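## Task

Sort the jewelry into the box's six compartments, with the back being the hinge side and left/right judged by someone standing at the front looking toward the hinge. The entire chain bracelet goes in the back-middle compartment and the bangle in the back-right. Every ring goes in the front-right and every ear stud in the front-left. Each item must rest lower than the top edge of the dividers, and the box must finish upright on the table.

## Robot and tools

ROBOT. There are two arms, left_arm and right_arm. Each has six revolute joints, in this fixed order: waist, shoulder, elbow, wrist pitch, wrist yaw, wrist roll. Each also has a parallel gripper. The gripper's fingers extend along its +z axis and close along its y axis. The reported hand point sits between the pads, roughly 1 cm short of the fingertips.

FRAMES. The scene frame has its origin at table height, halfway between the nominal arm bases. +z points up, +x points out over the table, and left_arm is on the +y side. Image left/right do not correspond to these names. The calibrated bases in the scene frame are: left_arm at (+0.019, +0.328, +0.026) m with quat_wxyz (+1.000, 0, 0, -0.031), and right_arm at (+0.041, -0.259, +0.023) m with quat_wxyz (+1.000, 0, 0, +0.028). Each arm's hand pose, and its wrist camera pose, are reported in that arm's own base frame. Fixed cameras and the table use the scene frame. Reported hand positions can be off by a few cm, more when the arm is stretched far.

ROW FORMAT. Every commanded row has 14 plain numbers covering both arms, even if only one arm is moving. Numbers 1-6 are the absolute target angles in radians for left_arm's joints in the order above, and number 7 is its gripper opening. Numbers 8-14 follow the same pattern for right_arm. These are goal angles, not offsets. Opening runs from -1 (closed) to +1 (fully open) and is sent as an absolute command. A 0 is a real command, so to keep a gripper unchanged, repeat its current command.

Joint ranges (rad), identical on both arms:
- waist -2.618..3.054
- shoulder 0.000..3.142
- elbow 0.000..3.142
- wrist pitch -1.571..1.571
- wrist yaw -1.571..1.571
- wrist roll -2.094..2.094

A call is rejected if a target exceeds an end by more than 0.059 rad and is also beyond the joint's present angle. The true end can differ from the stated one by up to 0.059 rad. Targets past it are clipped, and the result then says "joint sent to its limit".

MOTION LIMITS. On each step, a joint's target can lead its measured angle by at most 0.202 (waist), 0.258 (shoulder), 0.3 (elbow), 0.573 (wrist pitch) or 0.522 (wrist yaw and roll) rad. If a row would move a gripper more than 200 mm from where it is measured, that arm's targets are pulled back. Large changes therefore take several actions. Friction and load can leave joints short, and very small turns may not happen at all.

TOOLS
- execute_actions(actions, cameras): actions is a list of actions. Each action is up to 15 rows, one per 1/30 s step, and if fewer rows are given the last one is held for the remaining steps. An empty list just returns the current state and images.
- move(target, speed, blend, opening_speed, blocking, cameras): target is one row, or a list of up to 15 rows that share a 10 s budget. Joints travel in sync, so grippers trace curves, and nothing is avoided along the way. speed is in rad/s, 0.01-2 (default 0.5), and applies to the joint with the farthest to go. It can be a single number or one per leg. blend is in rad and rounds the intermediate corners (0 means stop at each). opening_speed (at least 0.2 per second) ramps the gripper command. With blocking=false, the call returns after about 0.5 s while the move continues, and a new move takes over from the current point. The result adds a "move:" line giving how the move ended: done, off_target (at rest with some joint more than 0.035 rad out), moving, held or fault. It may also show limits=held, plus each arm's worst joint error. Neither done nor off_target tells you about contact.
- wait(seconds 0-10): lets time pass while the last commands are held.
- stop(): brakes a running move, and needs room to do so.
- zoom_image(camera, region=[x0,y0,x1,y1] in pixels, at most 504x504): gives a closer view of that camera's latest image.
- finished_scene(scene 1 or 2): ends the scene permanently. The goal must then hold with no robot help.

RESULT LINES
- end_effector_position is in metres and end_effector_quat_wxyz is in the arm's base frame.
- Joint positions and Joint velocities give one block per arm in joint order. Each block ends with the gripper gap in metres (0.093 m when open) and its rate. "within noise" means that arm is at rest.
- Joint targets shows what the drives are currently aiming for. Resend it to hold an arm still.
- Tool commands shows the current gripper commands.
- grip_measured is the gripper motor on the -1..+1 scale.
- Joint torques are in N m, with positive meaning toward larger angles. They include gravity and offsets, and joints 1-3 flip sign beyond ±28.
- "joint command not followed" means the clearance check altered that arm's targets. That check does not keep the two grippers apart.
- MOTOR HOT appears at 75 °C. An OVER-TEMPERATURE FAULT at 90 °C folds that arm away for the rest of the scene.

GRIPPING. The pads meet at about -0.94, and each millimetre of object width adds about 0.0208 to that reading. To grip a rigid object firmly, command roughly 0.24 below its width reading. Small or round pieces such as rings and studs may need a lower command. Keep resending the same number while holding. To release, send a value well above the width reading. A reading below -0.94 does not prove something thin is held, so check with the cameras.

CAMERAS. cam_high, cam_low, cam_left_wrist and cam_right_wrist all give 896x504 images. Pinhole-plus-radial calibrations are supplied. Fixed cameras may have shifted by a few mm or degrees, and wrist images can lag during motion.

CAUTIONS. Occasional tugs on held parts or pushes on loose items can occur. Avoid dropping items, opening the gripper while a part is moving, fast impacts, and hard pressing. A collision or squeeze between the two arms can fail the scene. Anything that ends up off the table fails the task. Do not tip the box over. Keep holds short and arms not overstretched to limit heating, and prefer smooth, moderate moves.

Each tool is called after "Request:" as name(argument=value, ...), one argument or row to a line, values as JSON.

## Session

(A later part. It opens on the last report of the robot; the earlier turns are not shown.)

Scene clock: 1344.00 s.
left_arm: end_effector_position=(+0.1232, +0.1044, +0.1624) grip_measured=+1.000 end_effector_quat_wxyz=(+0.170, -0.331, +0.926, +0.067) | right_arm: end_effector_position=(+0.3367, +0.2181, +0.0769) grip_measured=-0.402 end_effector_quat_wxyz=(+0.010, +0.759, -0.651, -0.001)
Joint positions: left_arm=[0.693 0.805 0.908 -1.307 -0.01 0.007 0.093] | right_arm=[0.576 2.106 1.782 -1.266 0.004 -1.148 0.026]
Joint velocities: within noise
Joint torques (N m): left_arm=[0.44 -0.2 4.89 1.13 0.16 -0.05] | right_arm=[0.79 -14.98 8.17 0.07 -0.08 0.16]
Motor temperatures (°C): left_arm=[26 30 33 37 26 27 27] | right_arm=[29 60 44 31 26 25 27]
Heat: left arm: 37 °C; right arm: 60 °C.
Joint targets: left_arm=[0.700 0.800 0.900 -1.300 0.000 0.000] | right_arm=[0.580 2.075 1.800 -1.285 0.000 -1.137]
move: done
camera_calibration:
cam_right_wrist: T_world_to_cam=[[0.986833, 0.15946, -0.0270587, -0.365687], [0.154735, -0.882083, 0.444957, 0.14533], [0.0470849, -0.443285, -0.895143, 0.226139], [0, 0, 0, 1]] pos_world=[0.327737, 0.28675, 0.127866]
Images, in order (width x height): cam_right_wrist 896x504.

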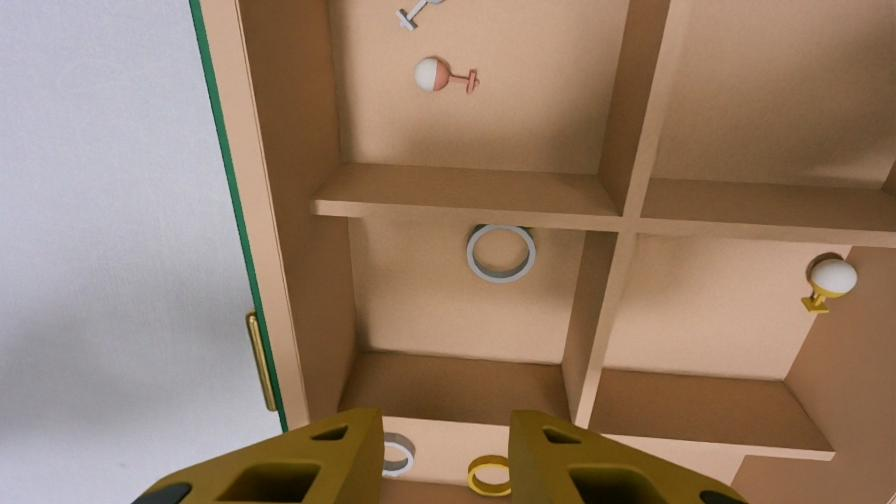

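Request:
move(
  target=[
    [0.7,0.8,0.9,-1.3,0,0,1,0.58,2.189,1.7135,-1.089,0,-1.137,-1],
    [0.7,0.8,0.9,-1.3,0,0,1,0.58,2.208,1.663,-1.02,0,-1.137,-1],
  ],
  cameras=["cam_right_wrist"],
  speed=[0.4,0.15],
)

Request:
move(
  target=[0.7,0.8,0.9,-1.3,0,0,1,0.58,2.147,1.548,-0.965,0,-1.137,-1],
  cameras=["cam_right_wrist"],
  speed=0.2,
)

Request:
move(
  target=[0.7,0.8,0.9,-1.3,0,0,1,0.58,2.075,1.8,-1.285,0,-1.137,-0.4],
  cameras=["cam_right_wrist"],
  speed=0.6,
)

Scene clock: 1378.30 s.
left_arm: end_effector_position=(+0.1232, +0.1044, +0.1624) grip_measured=+1.000 end_effector_quat_wxyz=(+0.170, -0.331, +0.926, +0.067) | right_arm: end_effector_position=(+0.3510, +0.2274, +0.0173) grip_measured=-0.973 end_effector_quat_wxyz=(-0.005, +0.759, -0.651, +0.003)
Joint positions: left_arm=[0.693 0.805 0.908 -1.307 -0.01 0.007 0.093] | right_arm=[0.576 2.189 1.672 -1.043 0.004 -1.148 0]
Joint velocities: within noise
Joint torques (N m): left_arm=[0.43 -0.2 4.89 1.13 0.15 -0.05] | right_arm=[0.79 -10.77 5.42 0.57 -0.08 0.16]
Motor temperatures (°C): left_arm=[26 30 33 37 26 27 27] | right_arm=[29 66 44 31 26 25 27]
Heat: left arm: 37 °C; right arm: 66 °C.
Joint targets: left_arm=[0.700 0.800 0.900 -1.300 0.000 0.000] | right_arm=[0.580 2.208 1.663 -1.020 0.000 -1.137]
move: done
camera_calibration:
cam_right_wrist: T_world_to_cam=[[0.987168, 0.159678, 0.00120123, -0.383576], [0.143349, -0.889484, 0.4339, 0.18375], [0.0703529, -0.42816, -0.90096, 0.164666], [0, 0, 0, 1]] pos_world=[0.340729, 0.295195, 0.0690893]
Images, in order (width x height): cam_right_wrist 896x504.

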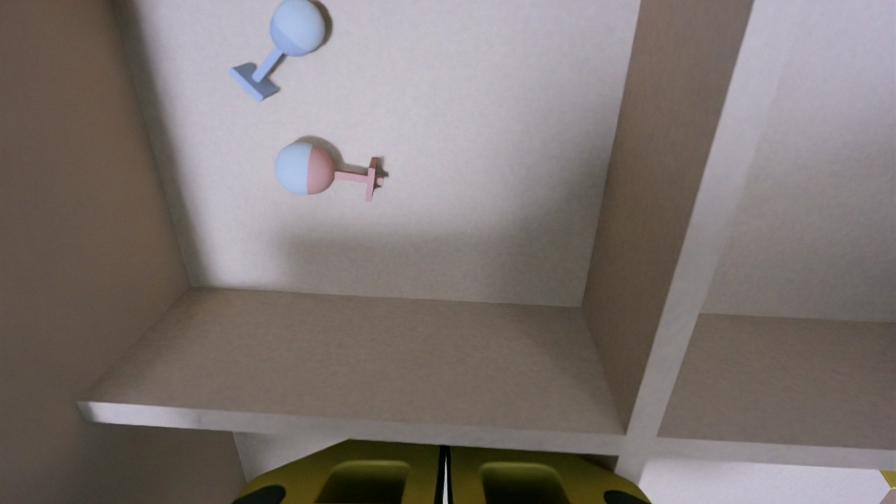

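Scene clock: 1379.27 s.
left_arm: end_effector_position=(+0.1232, +0.1044, +0.1624) grip_measured=+1.000 end_effector_quat_wxyz=(+0.170, -0.331, +0.926, +0.067) | right_arm: end_effector_position=(+0.3452, +0.2236, +0.0092) grip_measured=-0.973 end_effector_quat_wxyz=(-0.017, +0.759, -0.651, +0.007)
Joint positions: left_arm=[0.693 0.805 0.908 -1.307 -0.01 0.007 0.093] | right_arm=[0.576 2.15 1.574 -0.96 0.004 -1.148 0]
Joint velocities: within noise
Joint torques (N m): left_arm=[0.44 -0.2 4.92 1.13 0.15 -0.05] | right_arm=[0.8 -12.45 3.63 0.32 -0.07 0.16]
Motor temperatures (°C): left_arm=[26 30 33 37 26 27 27] | right_arm=[29 67 44 31 26 25 27]
Heat: left arm: 37 °C; right arm: 67 °C.
Joint targets: left_arm=[0.700 0.800 0.900 -1.300 0.000 0.000] | right_arm=[0.580 2.147 1.548 -0.965 0.000 -1.137]
move: done
camera_calibration:
cam_right_wrist: T_world_to_cam=[[0.986908, 0.159509, 0.0238794, -0.377323], [0.134424, -0.895286, 0.424728, 0.18921], [0.0891267, -0.415957, -0.905006, 0.146984], [0, 0, 0, 1]] pos_world=[0.333848, 0.290722, 0.0616687]
Images, in order (width x height): cam_right_wrist 896x504.

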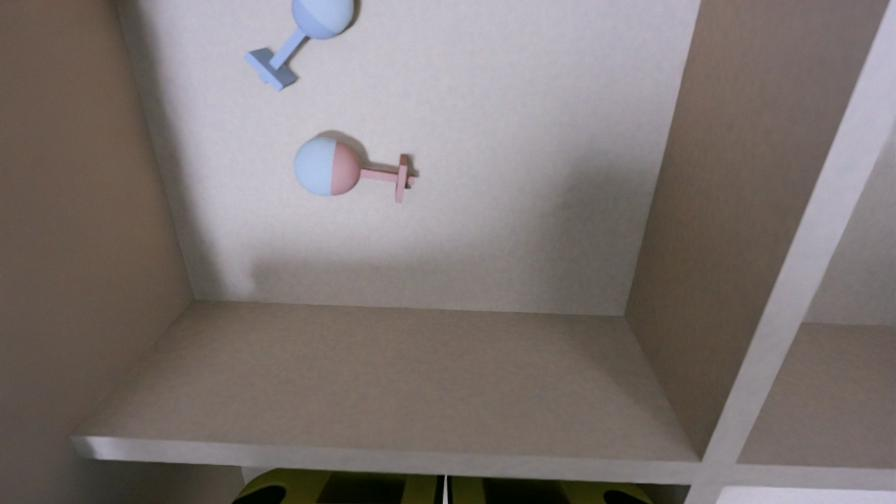

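Scene clock: 1380.60 s.
left_arm: end_effector_position=(+0.1232, +0.1044, +0.1624) grip_measured=+1.000 end_effector_quat_wxyz=(+0.170, -0.331, +0.926, +0.067) | right_arm: end_effector_position=(+0.3375, +0.2200, +0.0819) grip_measured=-0.402 end_effector_quat_wxyz=(+0.002, +0.758, -0.652, +0.000)
Joint positions: left_arm=[0.693 0.805 0.908 -1.307 -0.01 0.007 0.093] | right_arm=[0.578 2.096 1.786 -1.265 0.001 -1.144 0.026]
Joint velocities: within noise
Joint torques (N m): left_arm=[0.44 -0.2 4.89 1.13 0.15 -0.05] | right_arm=[0.66 -13.98 7.79 0.11 -0.05 0.11]
Motor temperatures (°C): left_arm=[26 30 33 37 26 27 27] | right_arm=[29 67 44 31 26 25 27]
Heat: left arm: 37 °C; right arm: 67 °C.
Joint targets: left_arm=[0.700 0.800 0.900 -1.300 0.000 0.000] | right_arm=[0.580 2.075 1.800 -1.285 0.000 -1.137]
move: done
camera_calibration:
cam_right_wrist: T_world_to_cam=[[0.987493, 0.157012, -0.0143268, -0.367398], [0.147418, -0.887275, 0.437048, 0.148933], [0.0559099, -0.433694, -0.899324, 0.226596], [0, 0, 0, 1]] pos_world=[0.328179, 0.288104, 0.133429]
Images, in order (width x height): cam_right_wrist 896x504.

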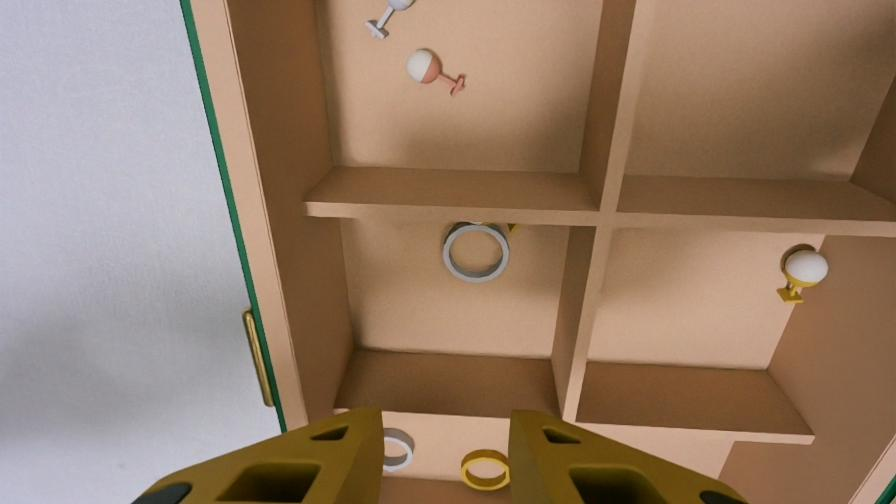

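Request:
move(
  target=[
    [0.7,0.8,0.9,-1.3,0,0,1,0.588,2.167,1.739,-1.137,0,-1.137,-1],
    [0.7,0.8,0.9,-1.3,0,0,1,0.588,2.198,1.6545,-1.021,0,-1.137,-1],
    [0.7,0.8,0.9,-1.3,0,0,1,0.543,2.18,1.605,-0.989,0,-1.17,-1],
    [0.7,0.8,0.9,-1.3,0,0,1,0.543,2.075,1.8,-1.285,0,-1.17,-1],
  ],
  cameras=["cam_right_wrist"],
  speed=[0.5,0.2,0.1,0.6],
)

Scene clock: 1408.70 s.
left_arm: end_effector_position=(+0.1232, +0.1044, +0.1624) grip_measured=+1.000 end_effector_quat_wxyz=(+0.170, -0.331, +0.926, +0.067) | right_arm: end_effector_position=(+0.3437, +0.2112, +0.0837) grip_measured=-0.973 end_effector_quat_wxyz=(-0.001, +0.753, -0.657, -0.003)
Joint positions: left_arm=[0.693 0.805 0.908 -1.307 -0.01 0.007 0.093] | right_arm=[0.549 2.092 1.788 -1.265 -0.006 -1.158 0]
Joint velocities: within noise
Joint torques (N m): left_arm=[0.44 -0.2 4.9 1.13 0.15 -0.05] | right_arm=[-0.01 -13.61 7.62 0.09 0.02 -0.08]
Motor temperatures (°C): left_arm=[26 30 33 37 26 27 27] | right_arm=[29 68 45 30 26 25 27]
Heat: left arm: 37 °C; right arm: 68 °C.
Joint targets: left_arm=[0.700 0.800 0.900 -1.300 0.000 0.000] | right_arm=[0.543 2.075 1.800 -1.285 0.000 -1.170]
move: done
camera_calibration:
cam_right_wrist: T_world_to_cam=[[0.989788, 0.142027, -0.0121704, -0.369874], [0.133446, -0.89319, 0.429423, 0.146141], [0.0501191, -0.426661, -0.903022, 0.224932], [0, 0, 0, 1]] pos_world=[0.335322, 0.279034, 0.135861]
Images, in order (width x height): cam_right_wrist 896x504.

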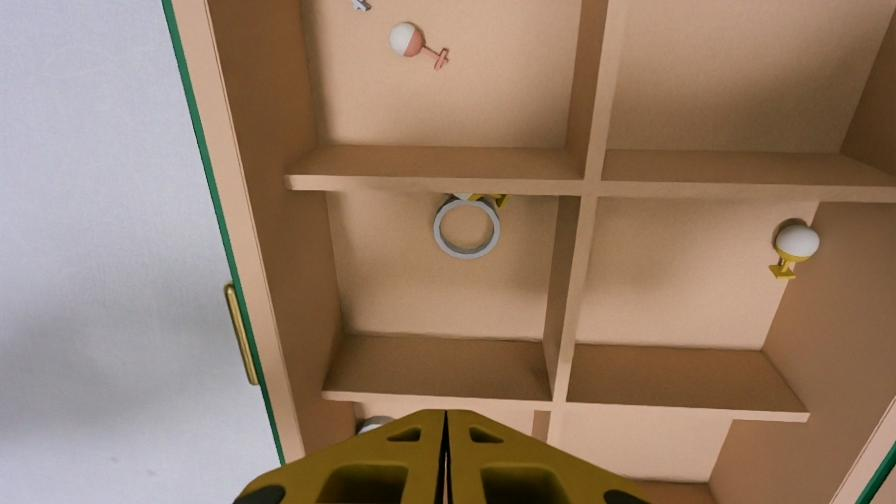

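Request:
move(
  target=[
    [0.7,0.8,0.9,-1.3,0,0,1,0.45,2.075,1.8,-1.285,-0.45,-1.25,-1],
    [0.7,0.8,0.9,-1.3,0,0,1,0.39,2.145,1.696,-1.116,-0.45,-1.32,-1],
  ],
  cameras=["cam_right_wrist"],
  speed=0.6,
)

Scene clock: 1459.13 s.
left_arm: end_effector_position=(+0.1232, +0.1044, +0.1624) grip_measured=+1.000 end_effector_quat_wxyz=(+0.170, -0.331, +0.926, +0.067) | right_arm: end_effector_position=(+0.3514, +0.2222, +0.0626) grip_measured=-0.973 end_effector_quat_wxyz=(-0.099, +0.732, -0.645, -0.196)
Joint positions: left_arm=[0.693 0.805 0.908 -1.307 -0.01 0.007 0.093] | right_arm=[0.389 2.134 1.702 -1.135 -0.443 -1.308 0]
Joint velocities: within noise
Joint torques (N m): left_arm=[0.44 -0.2 4.92 1.13 0.15 -0.05] | right_arm=[0.54 -11.15 5.81 0.46 -0.41 -0.11]
Motor temperatures (°C): left_arm=[26 30 33 37 26 27 27] | right_arm=[29 78 44 30 26 25 27]
Heat: left arm: 37 °C; right arm: 78 °C. Fold the right arm in close to its base, or ease its load, before you think long.
Joint targets: left_arm=[0.700 0.800 0.900 -1.300 0.000 0.000] | right_arm=[0.390 2.145 1.696 -1.116 -0.450 -1.320]
MOTOR HOT: the shoulder of the right arm reports 78 °C; the controller's stop level is 90 °C. To cool a motor, set the load down, stop pushing, or move to a pose that needs little force.
move: done
camera_calibration:
cam_right_wrist: T_world_to_cam=[[0.980627, 0.159445, -0.113791, -0.373639], [0.162493, -0.986546, 0.0179737, 0.200311], [-0.109394, -0.0361157, -0.993342, 0.18508], [0, 0, 0, 1]] pos_world=[0.354098, 0.263875, 0.137731]
Images, in order (width x height): cam_right_wrist 896x504.

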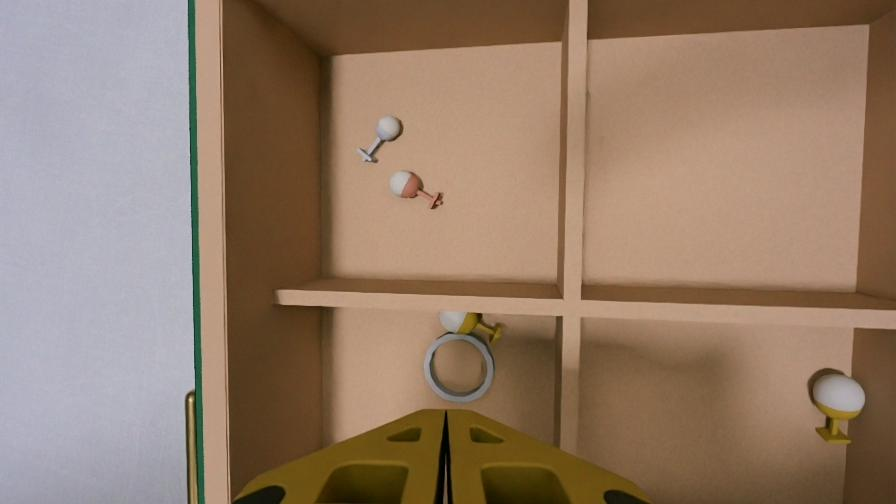

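Request:
move(
  target=[
    [0.7,0.8,0.9,-1.3,0,0,1,0.395,2.19,1.595,-0.97,-0.45,-1.32,-1],
    [0.7,0.8,0.9,-1.3,0,0,1,0.355,2.171,1.551,-0.945,-0.45,-1.35,-1],
    [0.7,0.8,0.9,-1.3,0,0,1,0.36,2.0,1.85,-1.42,-0.3,-1.32,-1],
    [0.7,0.8,0.9,-1.3,0,0,1,0.3,1.43,1.607,-1.38,0,0,0],
  ],
  cameras=["cam_right_wrist"],
  speed=[0.25,0.08,0.8,1.2],
)

Scene clock: 1484.07 s.
left_arm: end_effector_position=(+0.1232, +0.1044, +0.1624) grip_measured=+1.000 end_effector_quat_wxyz=(+0.170, -0.331, +0.926, +0.067) | right_arm: end_effector_position=(+0.2868, +0.0922, +0.2505) grip_measured=-0.002 end_effector_quat_wxyz=(+0.176, -0.157, +0.971, +0.030)
Joint positions: left_arm=[0.693 0.805 0.908 -1.307 -0.01 0.007 0.093] | right_arm=[0.306 1.44 1.617 -1.389 -0.009 -0.012 0.045]
Joint velocities: within noise
Joint torques (N m): left_arm=[0.43 -0.2 4.9 1.13 0.15 -0.05] | right_arm=[-0.05 -6.74 5.74 1.22 0.1 0.17]
Motor temperatures (°C): left_arm=[26 30 33 37 26 27 27] | right_arm=[29 71 44 30 27 25 27]
Heat: left arm: 37 °C; right arm: 71 °C.
Joint targets: left_arm=[0.700 0.800 0.900 -1.300 0.000 0.000] | right_arm=[0.300 1.430 1.607 -1.380 0.000 0.000]
MOTOR HOT: cleared for the motors of the right arm.
move: done
camera_calibration:
cam_right_wrist: T_world_to_cam=[[0.32454, -0.945805, -0.0112469, -0.00372328], [-0.941607, -0.324181, 0.0910125, 0.316418], [-0.0897262, -0.018947, -0.995786, 0.353339], [0, 0, 0, 1]] pos_world=[0.330853, 0.10575, 0.32301]
Images, in order (width x height): cam_right_wrist 896x504.

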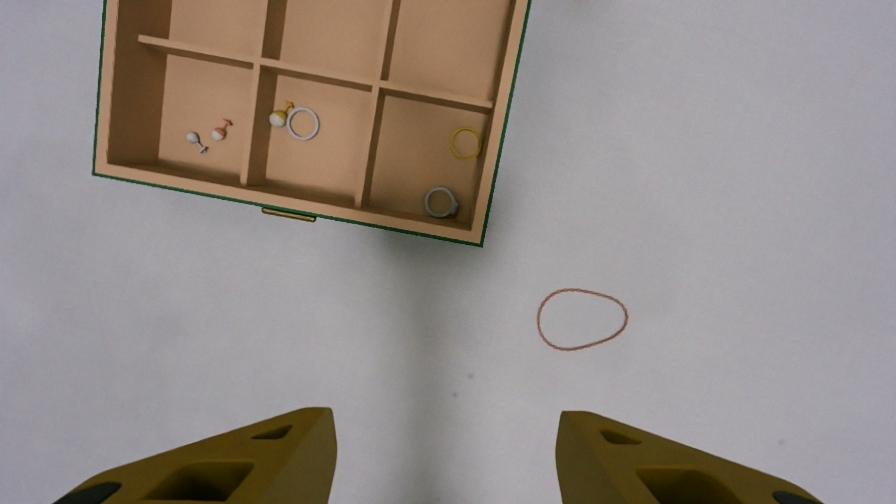

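Request:
move(
  target=[0.7,0.8,0.9,-1.3,0,0,1,0.512,1.883,1.547,-1.228,0,-1.21,-0.35],
  cameras=["cam_right_wrist"],
  speed=0.9,
)

Scene clock: 1526.73 s.
left_arm: end_effector_position=(+0.1232, +0.1044, +0.1624) grip_measured=+1.000 end_effector_quat_wxyz=(+0.170, -0.331, +0.926, +0.067) | right_arm: end_effector_position=(+0.3065, +0.1721, +0.1041) grip_measured=-0.348 end_effector_quat_wxyz=(-0.005, +0.753, -0.658, -0.002)
Joint positions: left_arm=[0.693 0.805 0.908 -1.307 -0.01 0.007 0.093] | right_arm=[0.508 1.871 1.554 -1.246 -0.006 -1.197 0.029]
Joint velocities: within noise
Joint torques (N m): left_arm=[0.43 -0.21 4.9 1.13 0.15 -0.05] | right_arm=[0.79 -8.76 5.78 0.52 0.03 -0.1]
Motor temperatures (°C): left_arm=[26 30 33 37 26 27 27] | right_arm=[29 59 44 30 26 25 27]
Heat: left arm: 37 °C; right arm: 59 °C.
Joint targets: left_arm=[0.700 0.800 0.900 -1.300 0.000 0.000] | right_arm=[0.512 1.883 1.547 -1.228 0.000 -1.210]
move: done
camera_calibration:
cam_right_wrist: T_world_to_cam=[[0.989953, 0.141308, -0.00495645, -0.327948], [0.1299, -0.895067, 0.426593, 0.109106], [0.0558447, -0.422951, -0.90443, 0.226229], [0, 0, 0, 1]] pos_world=[0.297846, 0.239682, 0.156439]
Images, in order (width x height): cam_right_wrist 896x504.

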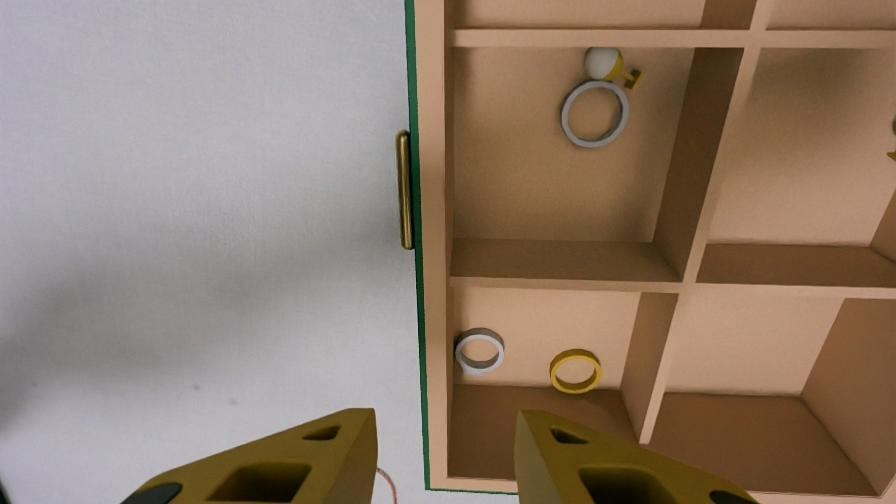

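Request:
move(
  target=[
    [0.7,0.8,0.9,-1.3,0,0,1,0.57,1.9,1.5,-1.18,0,-1.155,-0.35],
    [0.7,0.8,0.9,-1.3,0,0,1,0.57,1.946,1.401,-1.02,0,-1.155,-0.35],
  ],
  cameras=["cam_right_wrist"],
  speed=0.4,
)

Scene clock: 1555.47 s.
left_arm: end_effector_position=(+0.1232, +0.1044, +0.1624) grip_measured=+1.000 end_effector_quat_wxyz=(+0.170, -0.331, +0.926, +0.067) | right_arm: end_effector_position=(+0.3005, +0.1939, +0.0475) grip_measured=-0.348 end_effector_quat_wxyz=(-0.005, +0.764, -0.645, -0.001)
Joint positions: left_arm=[0.693 0.805 0.908 -1.307 -0.01 0.007 0.093] | right_arm=[0.571 1.932 1.409 -1.039 -0.004 -1.167 0.029]
Joint velocities: within noise
Joint torques (N m): left_arm=[0.44 -0.2 4.9 1.13 0.15 -0.05] | right_arm=[0.39 -8.96 5.52 0.54 0 0.17]
Motor temperatures (°C): left_arm=[26 30 33 37 26 27 27] | right_arm=[29 58 43 30 26 25 27]
Heat: left arm: 37 °C; right arm: 58 °C.
Joint targets: left_arm=[0.700 0.800 0.900 -1.300 0.000 0.000] | right_arm=[0.570 1.946 1.401 -1.020 0.000 -1.155]
move: done
camera_calibration:
cam_right_wrist: T_world_to_cam=[[0.98486, 0.173303, -0.00399203, -0.330061], [0.158294, -0.889699, 0.428228, 0.143883], [0.0706615, -0.422377, -0.903662, 0.180011], [0, 0, 0, 1]] pos_world=[0.289569, 0.261245, 0.099737]
Images, in order (width x height): cam_right_wrist 896x504.

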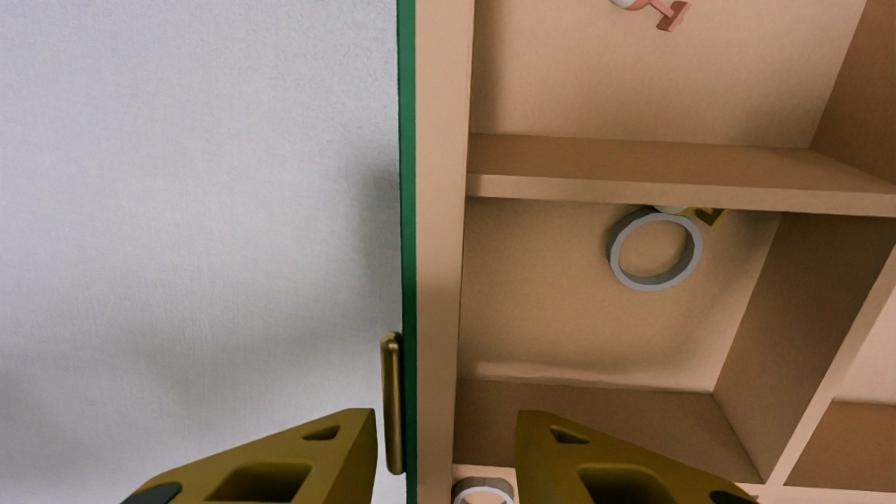

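Request:
move(
  target=[
    [0.7,0.8,0.9,-1.3,0,0,1,0.57,1.946,1.401,-1.02,0,-1.155,-1],
  ],
  cameras=["cam_right_wrist"],
  opening_speed=0.8,
)

Request:
move(
  target=[
    [0.7,0.8,0.9,-1.3,0,0,1,0.63,1.79,1.2,-0.975,0,-1.09,-1],
    [0.7,0.8,0.9,-1.3,0,0,1,0.71,1.642,1.035,-0.957,0,-1.01,-1],
  ],
  cameras=["cam_right_wrist","cam_high"],
  speed=0.15,
  blend=0.05,
)

Scene clock: 1570.50 s.
left_arm: end_effector_position=(+0.1232, +0.1044, +0.1624) grip_measured=+1.000 end_effector_quat_wxyz=(+0.170, -0.331, +0.926, +0.067) | right_arm: end_effector_position=(+0.2963, +0.1926, +0.0471) grip_measured=-0.840 end_effector_quat_wxyz=(+0.002, +0.763, -0.646, -0.007)
Joint positions: left_arm=[0.693 0.805 0.908 -1.307 -0.01 0.007 0.093] | right_arm=[0.571 1.932 1.407 -1.054 -0.011 -1.165 0.005]
Joint velocities: within noise
Joint torques (N m): left_arm=[0.44 -0.2 4.9 1.13 0.15 -0.06] | right_arm=[0.39 -8.92 5.64 0.65 0.06 0.15]
Motor temperatures (°C): left_arm=[26 30 33 37 26 27 27] | right_arm=[29 59 43 30 26 25 27]
Heat: left arm: 37 °C; right arm: 59 °C.
Joint targets: left_arm=[0.700 0.800 0.900 -1.300 0.000 0.000] | right_arm=[0.570 1.946 1.401 -1.020 0.000 -1.155]
move: done
camera_calibration:
cam_right_wrist: T_world_to_cam=[[0.985082, 0.170635, -0.0222916, -0.324428], [0.163651, -0.888851, 0.427976, 0.141864], [0.0532137, -0.425239, -0.903515, 0.185175], [0, 0, 0, 1]] pos_world=[0.286519, 0.260198, 0.099362]
Images, in order (width x height): cam_right_wrist 896x504.

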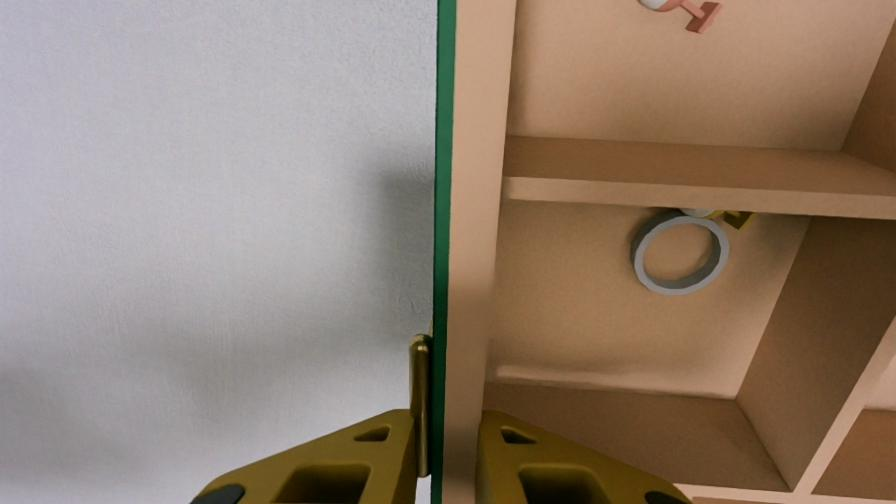

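Scene clock: 1573.33 s.
left_arm: end_effector_position=(+0.1232, +0.1044, +0.1624) grip_measured=+1.000 end_effector_quat_wxyz=(+0.170, -0.331, +0.926, +0.067) | right_arm: end_effector_position=(+0.2280, +0.1864, +0.0453) grip_measured=-0.858 end_effector_quat_wxyz=(-0.029, +0.757, -0.652, +0.015)
Joint positions: left_arm=[0.693 0.805 0.908 -1.307 -0.01 0.007 0.093] | right_arm=[0.697 1.659 1.058 -0.907 0.02 -1.024 0.004]
Joint velocities: within noise
Joint torques (N m): left_arm=[0.44 -0.18 4.89 1.13 0.15 -0.05] | right_arm=[1.61 -9.17 4.08 -0.06 -0.22 0.15]
Motor temperatures (°C): left_arm=[26 30 33 37 26 27 27] | right_arm=[29 59 42 30 26 25 27]
Heat: left arm: 37 °C; right arm: 59 °C.
Joint targets: left_arm=[0.700 0.800 0.900 -1.300 0.000 0.000] | right_arm=[0.710 1.642 1.035 -0.957 0.000 -1.010]
move: off_target (right_arm); right_arm: the wrist pitch is farthest, 0.050 rad from its target
camera_calibration:
cam_right_wrist: T_world_to_cam=[[0.986498, 0.154766, 0.0535694, -0.256847], [0.11826, -0.899438, 0.420744, 0.160888], [0.113299, -0.408728, -0.905597, 0.167807], [0, 0, 0, 1]] pos_world=[0.21534, 0.253047, 0.0980324]
Images, in order (width x height): cam_high 896x504, cam_right_wrist 896x504.

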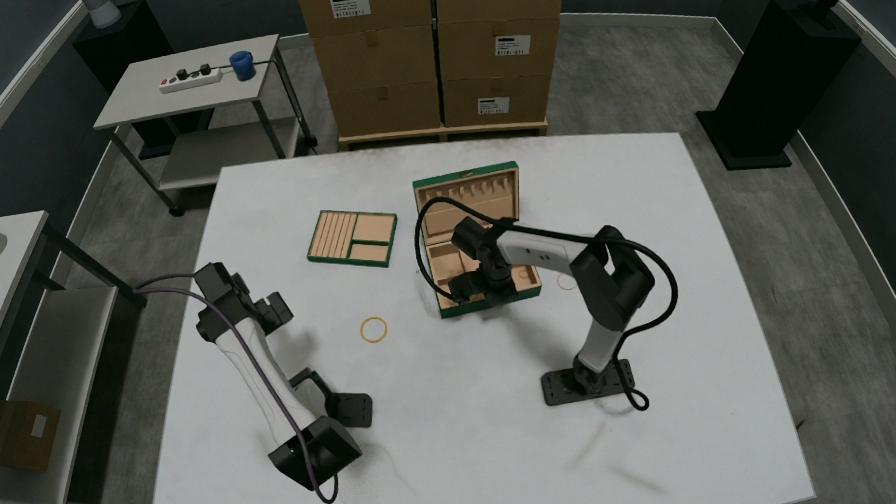

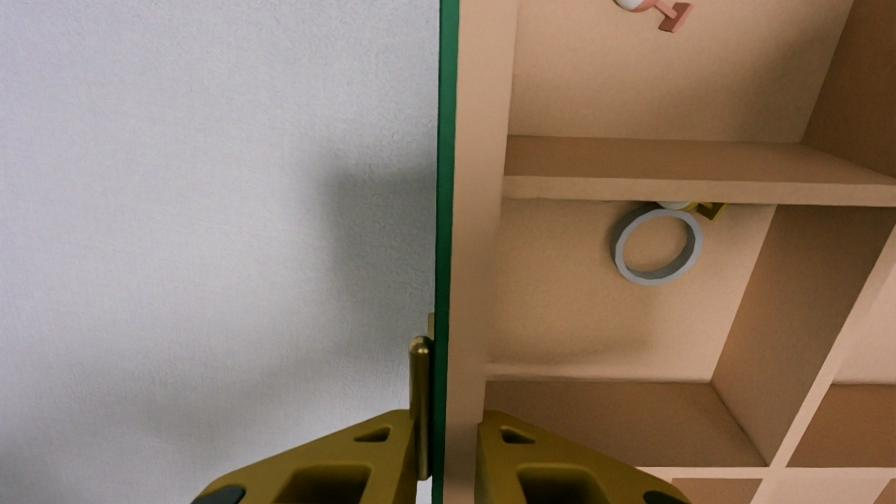

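Request:
move(
  target=[
    [0.7,0.8,0.9,-1.3,0,0,1,0.63,1.79,1.2,-0.975,0,-1.09,-1],
    [0.7,0.8,0.9,-1.3,0,0,1,0.57,1.94,1.395,-1.025,0,-1.155,-1],
  ],
  cameras=["cam_right_wrist"],
  speed=0.2,
  blend=0.05,
)

Request:
move(
  target=[0.7,0.8,0.9,-1.3,0,0,1,0.71,1.642,1.035,-0.957,0,-1.01,-1],
  cameras=["cam_right_wrist"],
  speed=1.3,
)

Scene clock: 1592.33 s.
left_arm: end_effector_position=(+0.1232, +0.1044, +0.1624) grip_measured=+1.000 end_effector_quat_wxyz=(+0.170, -0.331, +0.926, +0.067) | right_arm: end_effector_position=(+0.2722, +0.1882, +0.0456) grip_measured=-0.858 end_effector_quat_wxyz=(+0.031, +0.759, -0.650, -0.029)
Joint positions: left_arm=[0.693 0.805 0.908 -1.307 -0.01 0.007 0.093] | right_arm=[0.585 1.912 1.369 -1.103 -0.039 -1.142 0.004]
Joint velocities: within noise
Joint torques (N m): left_arm=[0.43 -0.2 4.9 1.13 0.15 -0.05] | right_arm=[-0.81 -7.15 8.46 0.96 0.32 -0.08]
Motor temperatures (°C): left_arm=[26 30 33 37 26 27 27] | right_arm=[29 59 42 29 26 25 28]
Heat: left arm: 37 °C; right arm: 59 °C.
Joint targets: left_arm=[0.700 0.800 0.900 -1.300 0.000 0.000] | right_arm=[0.570 1.940 1.395 -1.025 0.000 -1.155]
move: off_target (right_arm); right_arm: the wrist pitch is farthest, 0.078 rad from its target
camera_calibration:
cam_right_wrist: T_world_to_cam=[[0.98252, 0.160415, -0.0944523, -0.29408], [0.185569, -0.884266, 0.428529, 0.135657], [-0.0147784, -0.438566, -0.898578, 0.204028], [0, 0, 0, 1]] pos_world=[0.266781, 0.256611, 0.0974259]
Images, in order (width x height): cam_right_wrist 896x504.

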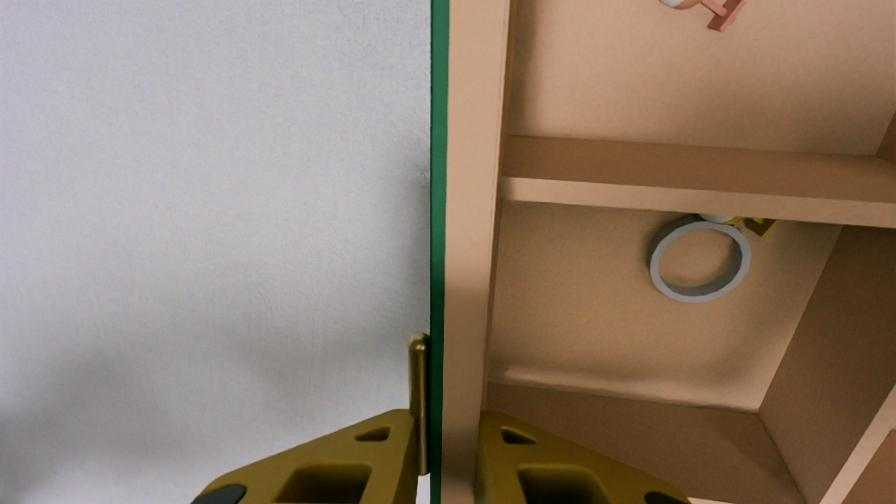

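Scene clock: 1593.33 s.
left_arm: end_effector_position=(+0.1232, +0.1044, +0.1624) grip_measured=+1.000 end_effector_quat_wxyz=(+0.170, -0.331, +0.926, +0.067) | right_arm: end_effector_position=(+0.2199, +0.1838, +0.0450) grip_measured=-0.859 end_effector_quat_wxyz=(-0.015, +0.762, -0.648, +0.008)
Joint positions: left_arm=[0.693 0.805 0.908 -1.307 -0.01 0.007 0.093] | right_arm=[0.703 1.657 1.055 -0.936 0.012 -1.029 0.004]
Joint velocities: within noise
Joint torques (N m): left_arm=[0.44 -0.2 4.9 1.13 0.15 -0.05] | right_arm=[1.09 -8.87 4.25 0.19 -0.14 0.21]
Motor temperatures (°C): left_arm=[26 30 33 37 26 27 27] | right_arm=[29 59 42 29 26 25 28]
Heat: left arm: 37 °C; right arm: 59 °C.
Joint targets: left_arm=[0.700 0.800 0.900 -1.300 0.000 0.000] | right_arm=[0.710 1.642 1.035 -0.957 0.000 -1.010]
move: done
camera_calibration:
cam_right_wrist: T_world_to_cam=[[0.985683, 0.166946, 0.0236096, -0.249208], [0.140901, -0.892503, 0.428467, 0.153094], [0.0926027, -0.419007, -0.903249, 0.173737], [0, 0, 0, 1]] pos_world=[0.207981, 0.251038, 0.0972152]
Images, in order (width x height): cam_right_wrist 896x504.

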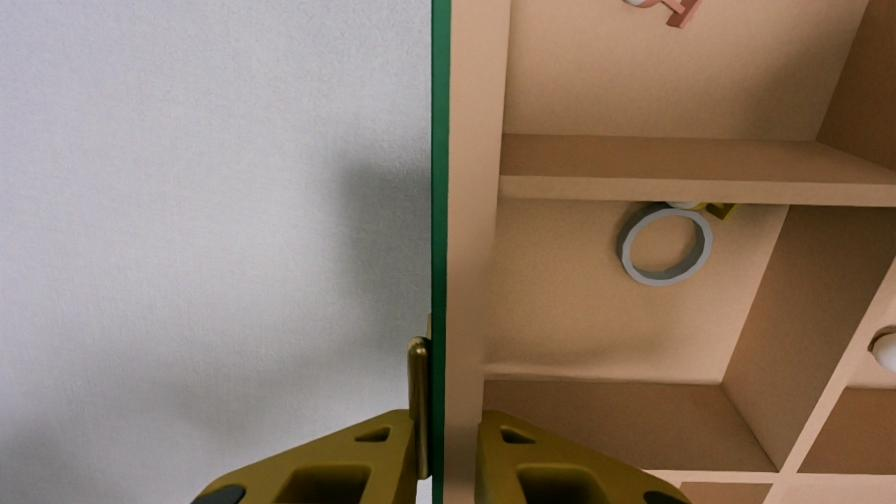

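Request:
move(
  target=[
    [0.7,0.8,0.9,-1.3,0,0,1,0.705,1.657,1.055,-0.946,0,-1.03,-0.4],
    [0.7,0.8,0.9,-1.3,0,0,1,0.6,1.45,1.4,-1.55,0,-1.11,-0.4],
  ],
  cameras=["cam_right_wrist"],
  speed=0.7,
  opening_speed=1,
)

Scene clock: 1606.27 s.
left_arm: end_effector_position=(+0.1232, +0.1044, +0.1624) grip_measured=+1.000 end_effector_quat_wxyz=(+0.170, -0.331, +0.926, +0.067) | right_arm: end_effector_position=(+0.1907, +0.1304, +0.1749) grip_measured=-0.402 end_effector_quat_wxyz=(+0.018, +0.752, -0.659, -0.001)
Joint positions: left_arm=[0.693 0.805 0.908 -1.307 -0.01 0.007 0.093] | right_arm=[0.605 1.46 1.384 -1.531 0.007 -1.098 0.026]
Joint velocities: within noise
Joint torques (N m): left_arm=[0.42 -0.2 4.89 1.13 0.15 -0.05] | right_arm=[0.01 -6.52 7.84 0.01 -0.11 -0.09]
Motor temperatures (°C): left_arm=[26 30 33 37 26 27 27] | right_arm=[29 59 41 29 26 25 28]
Heat: left arm: 37 °C; right arm: 59 °C.
Joint targets: left_arm=[0.700 0.800 0.900 -1.300 0.000 0.000] | right_arm=[0.600 1.450 1.400 -1.550 0.000 -1.110]
move: done
camera_calibration:
cam_right_wrist: T_world_to_cam=[[0.989663, 0.138047, -0.0388697, -0.200596], [0.140542, -0.879568, 0.454541, 0.0477329], [0.0285593, -0.455305, -0.889877, 0.286029], [0, 0, 0, 1]] pos_world=[0.183645, 0.199906, 0.225037]
Images, in order (width x height): cam_right_wrist 896x504.

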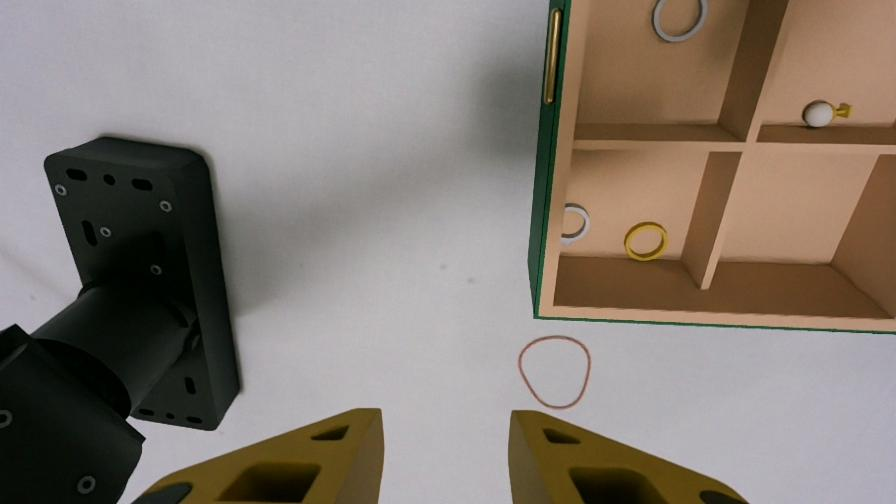

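Request:
move(
  target=[
    [0.7,0.8,0.9,-1.3,0,0,1,0.6,2.05,1.9,-1.5,0.1,-1.09,-0.3],
    [0.7,0.8,0.9,-1.3,0,0,1,0.6,2.18,1.896,-1.40,0.22,-1.09,-0.3],
  ],
  cameras=["cam_right_wrist"],
  speed=0.9,
  blend=0.1,
)

Scene clock: 1653.97 s.
left_arm: end_effector_position=(+0.1232, +0.1044, +0.1624) grip_measured=+1.000 end_effector_quat_wxyz=(+0.170, -0.331, +0.926, +0.067) | right_arm: end_effector_position=(+0.3380, +0.1911, +0.0819) grip_measured=-0.302 end_effector_quat_wxyz=(+0.096, +0.751, -0.647, +0.084)
Joint positions: left_arm=[0.693 0.805 0.908 -1.307 -0.01 0.007 0.093] | right_arm=[0.605 2.173 1.881 -1.425 0.211 -1.098 0.031]
Joint velocities: within noise
Joint torques (N m): left_arm=[0.44 -0.2 4.9 1.13 0.15 -0.06] | right_arm=[0.01 -11.69 7.58 0.25 0.2 0.13]
Motor temperatures (°C): left_arm=[26 30 33 37 26 27 27] | right_arm=[29 57 42 29 26 25 27]
Heat: left arm: 37 °C; right arm: 57 °C.
Joint targets: left_arm=[0.700 0.800 0.900 -1.300 0.000 0.000] | right_arm=[0.600 2.180 1.896 -1.400 0.220 -1.090]
move: done; blend cut to 0.065 rad at target 1
camera_calibration:
cam_right_wrist: T_world_to_cam=[[0.988042, 0.146868, -0.0469269, -0.358938], [0.142193, -0.750305, 0.645619, 0.0817422], [0.0596111, -0.644572, -0.762216, 0.241924], [0, 0, 0, 1]] pos_world=[0.328601, 0.269985, 0.11478]
Images, in order (width x height): cam_right_wrist 896x504.

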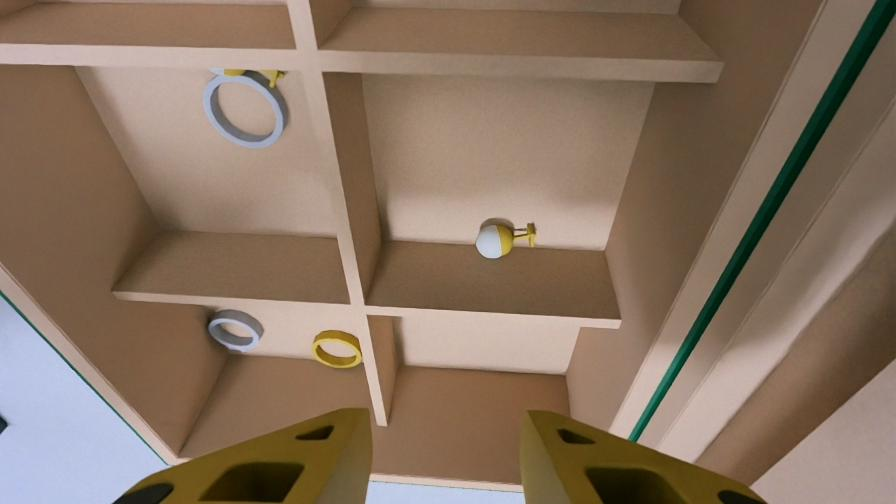

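Request:
move(
  target=[0.7,0.8,0.9,-1.3,0,0,1,0.593,2.234,1.864,-1.315,0.23,-1.09,-0.3],
  cameras=["cam_right_wrist"],
  speed=0.5,
)

Scene clock: 1675.93 s.
left_arm: end_effector_position=(+0.1232, +0.1044, +0.1624) grip_measured=+1.000 end_effector_quat_wxyz=(+0.170, -0.331, +0.926, +0.067) | right_arm: end_effector_position=(+0.3531, +0.1972, +0.0631) grip_measured=-0.302 end_effector_quat_wxyz=(+0.080, +0.749, -0.651, +0.093)
Joint positions: left_arm=[0.693 0.805 0.908 -1.307 -0.01 0.007 0.093] | right_arm=[0.601 2.213 1.874 -1.342 0.221 -1.098 0.031]
Joint velocities: within noise
Joint torques (N m): left_arm=[0.43 -0.2 4.92 1.13 0.15 -0.05] | right_arm=[-0.2 -10.74 5.34 0.33 0.2 0.13]
Motor temperatures (°C): left_arm=[26 30 33 37 26 27 27] | right_arm=[29 61 44 29 26 25 27]
Heat: left arm: 37 °C; right arm: 61 °C.
Joint targets: left_arm=[0.700 0.800 0.900 -1.300 0.000 0.000] | right_arm=[0.593 2.234 1.864 -1.315 0.230 -1.090]
move: done
camera_calibration:
cam_right_wrist: T_world_to_cam=[[0.98952, 0.143978, -0.0109425, -0.377818], [0.117403, -0.758124, 0.641455, 0.106925], [0.0840594, -0.636017, -0.767083, 0.220582], [0, 0, 0, 1]] pos_world=[0.342763, 0.275754, 0.0964831]
Images, in order (width x height): cam_right_wrist 896x504.

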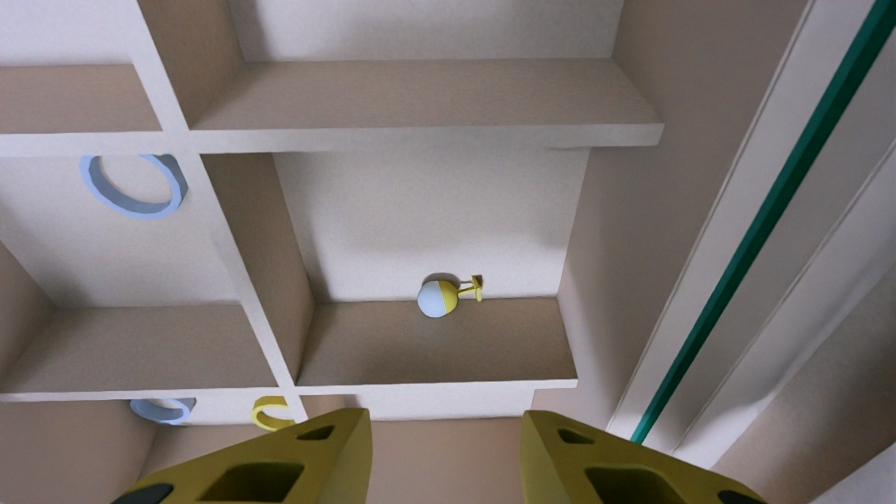

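Request:
move(
  target=[0.7,0.8,0.9,-1.3,0,0,1,0.593,2.2525,1.79,-1.222,0.23,-1.09,-0.3],
  cameras=["cam_right_wrist","cam_low"],
  speed=0.25,
)

Request:
zoom_image(
  camera="cam_low",
  region=[420, 120, 740, 320],
)

Scene clock: 1688.47 s.
left_arm: end_effector_position=(+0.1232, +0.1044, +0.1624) grip_measured=+1.000 end_effector_quat_wxyz=(+0.170, -0.331, +0.926, +0.067) | right_arm: end_effector_position=(+0.3519, +0.1959, +0.0393) grip_measured=-0.302 end_effector_quat_wxyz=(+0.085, +0.749, -0.650, +0.093)
Joint positions: left_arm=[0.693 0.805 0.908 -1.307 -0.01 0.007 0.093] | right_arm=[0.601 2.229 1.803 -1.264 0.223 -1.098 0.031]
Joint velocities: within noise
Joint torques (N m): left_arm=[0.43 -0.2 4.92 1.13 0.16 -0.05] | right_arm=[-0.21 -10.41 4.92 0.49 0.19 0.14]
Motor temperatures (°C): left_arm=[26 30 33 37 26 27 27] | right_arm=[29 61 43 29 26 25 27]
Heat: left arm: 37 °C; right arm: 61 °C.
Joint targets: left_arm=[0.700 0.800 0.900 -1.300 0.000 0.000] | right_arm=[0.593 2.253 1.790 -1.222 0.230 -1.090]
move: off_target (right_arm); right_arm: the wrist pitch is farthest, 0.042 rad from its target
camera_calibration:
cam_right_wrist: T_world_to_cam=[[0.989402, 0.144144, -0.0174743, -0.376384], [0.121229, -0.753832, 0.645787, 0.118924], [0.0799133, -0.641061, -0.763318, 0.203967], [0, 0, 0, 1]] pos_world=[0.341679, 0.274658, 0.0723156]
Images, in order (width x height): cam_low 896x504, cam_right_wrist 896x504.

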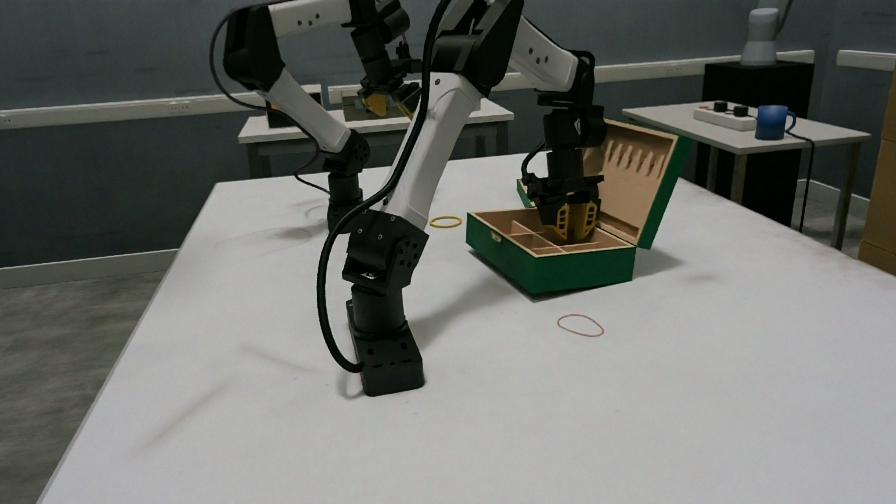

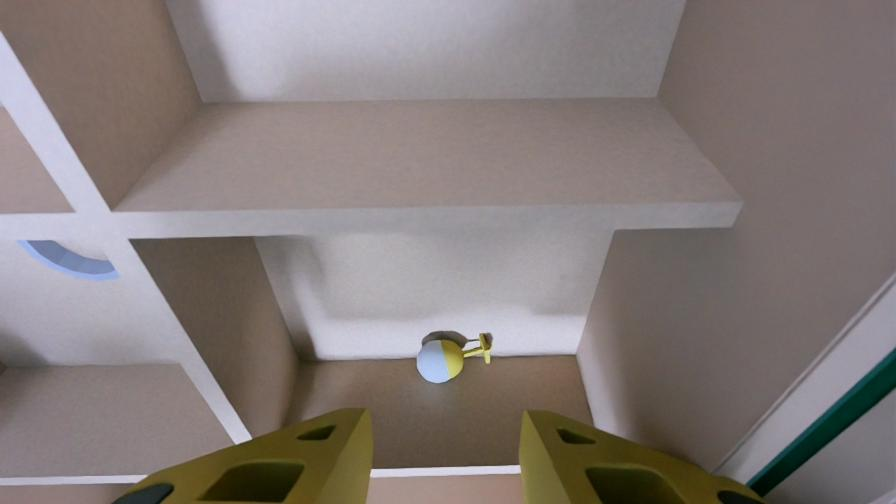

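Scaled by 1.575 from the camera's 896x504 image, which has a finer 1280x720 frame.

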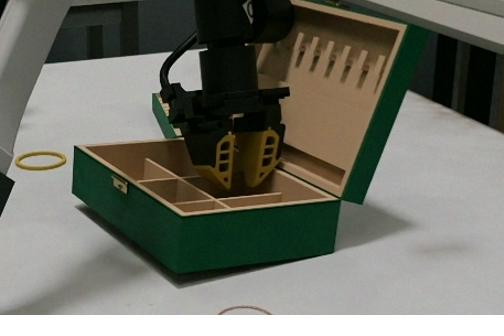

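Request:
move(
  target=[0.7,0.8,0.9,-1.3,0,0,1,0.593,2.215,1.875,-1.335,0.23,-1.09,-0.3],
  cameras=["cam_right_wrist","cam_low"],
  speed=0.4,
)

Request:
zoom_image(
  camera="cam_low",
  region=[440, 110, 720, 320],
)

Scene clock: 1705.23 s.
left_arm: end_effector_position=(+0.1232, +0.1044, +0.1624) grip_measured=+1.000 end_effector_quat_wxyz=(+0.170, -0.331, +0.926, +0.067) | right_arm: end_effector_position=(+0.3532, +0.1968, +0.0522) grip_measured=-0.302 end_effector_quat_wxyz=(+0.086, +0.749, -0.650, +0.093)
Joint positions: left_arm=[0.693 0.805 0.908 -1.307 -0.01 0.007 0.093] | right_arm=[0.601 2.229 1.854 -1.318 0.223 -1.098 0.031]
Joint velocities: within noise
Joint torques (N m): left_arm=[0.44 -0.18 4.9 1.13 0.16 -0.06] | right_arm=[-0.2 -14.08 8.16 -0.13 0.18 0.13]
Motor temperatures (°C): left_arm=[26 30 33 37 26 27 27] | right_arm=[29 63 43 29 26 25 27]
Heat: left arm: 37 °C; right arm: 63 °C.
Joint targets: left_arm=[0.700 0.800 0.900 -1.300 0.000 0.000] | right_arm=[0.593 2.215 1.875 -1.335 0.230 -1.090]
move: done
camera_calibration:
cam_right_wrist: T_world_to_cam=[[0.989374, 0.144124, -0.0191864, -0.377505], [0.122246, -0.753136, 0.646408, 0.110606], [0.0787128, -0.641884, -0.762751, 0.214832], [0, 0, 0, 1]] pos_world=[0.343062, 0.275606, 0.0851244]
Images, in order (width x height): cam_low 896x504, cam_right_wrist 896x504.

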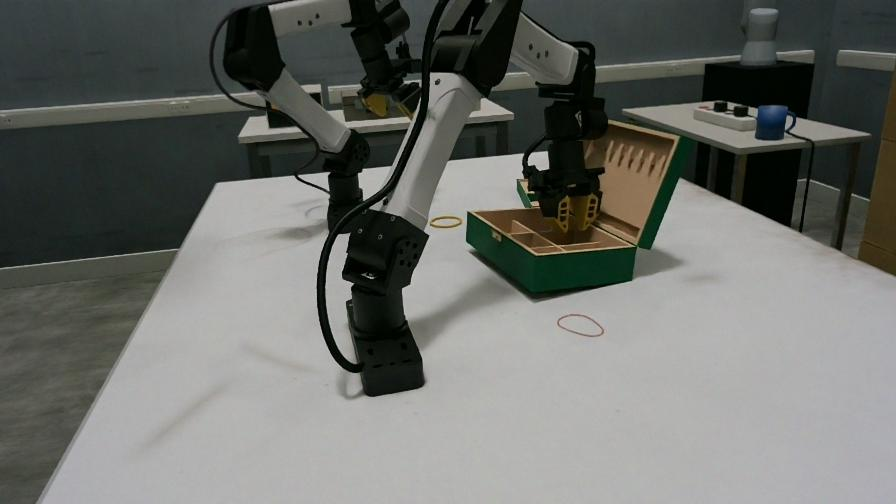

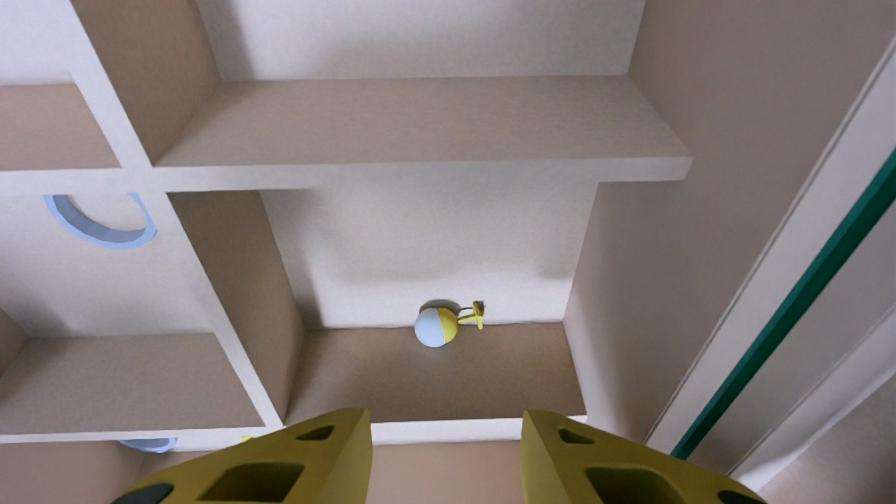

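Scaled by 1.800 from the camera's 896x504 image, which has a finer 1280x720 frame.

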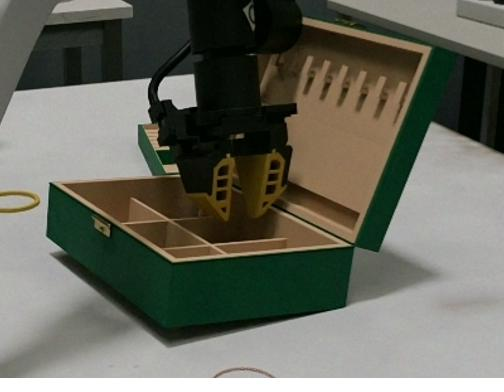

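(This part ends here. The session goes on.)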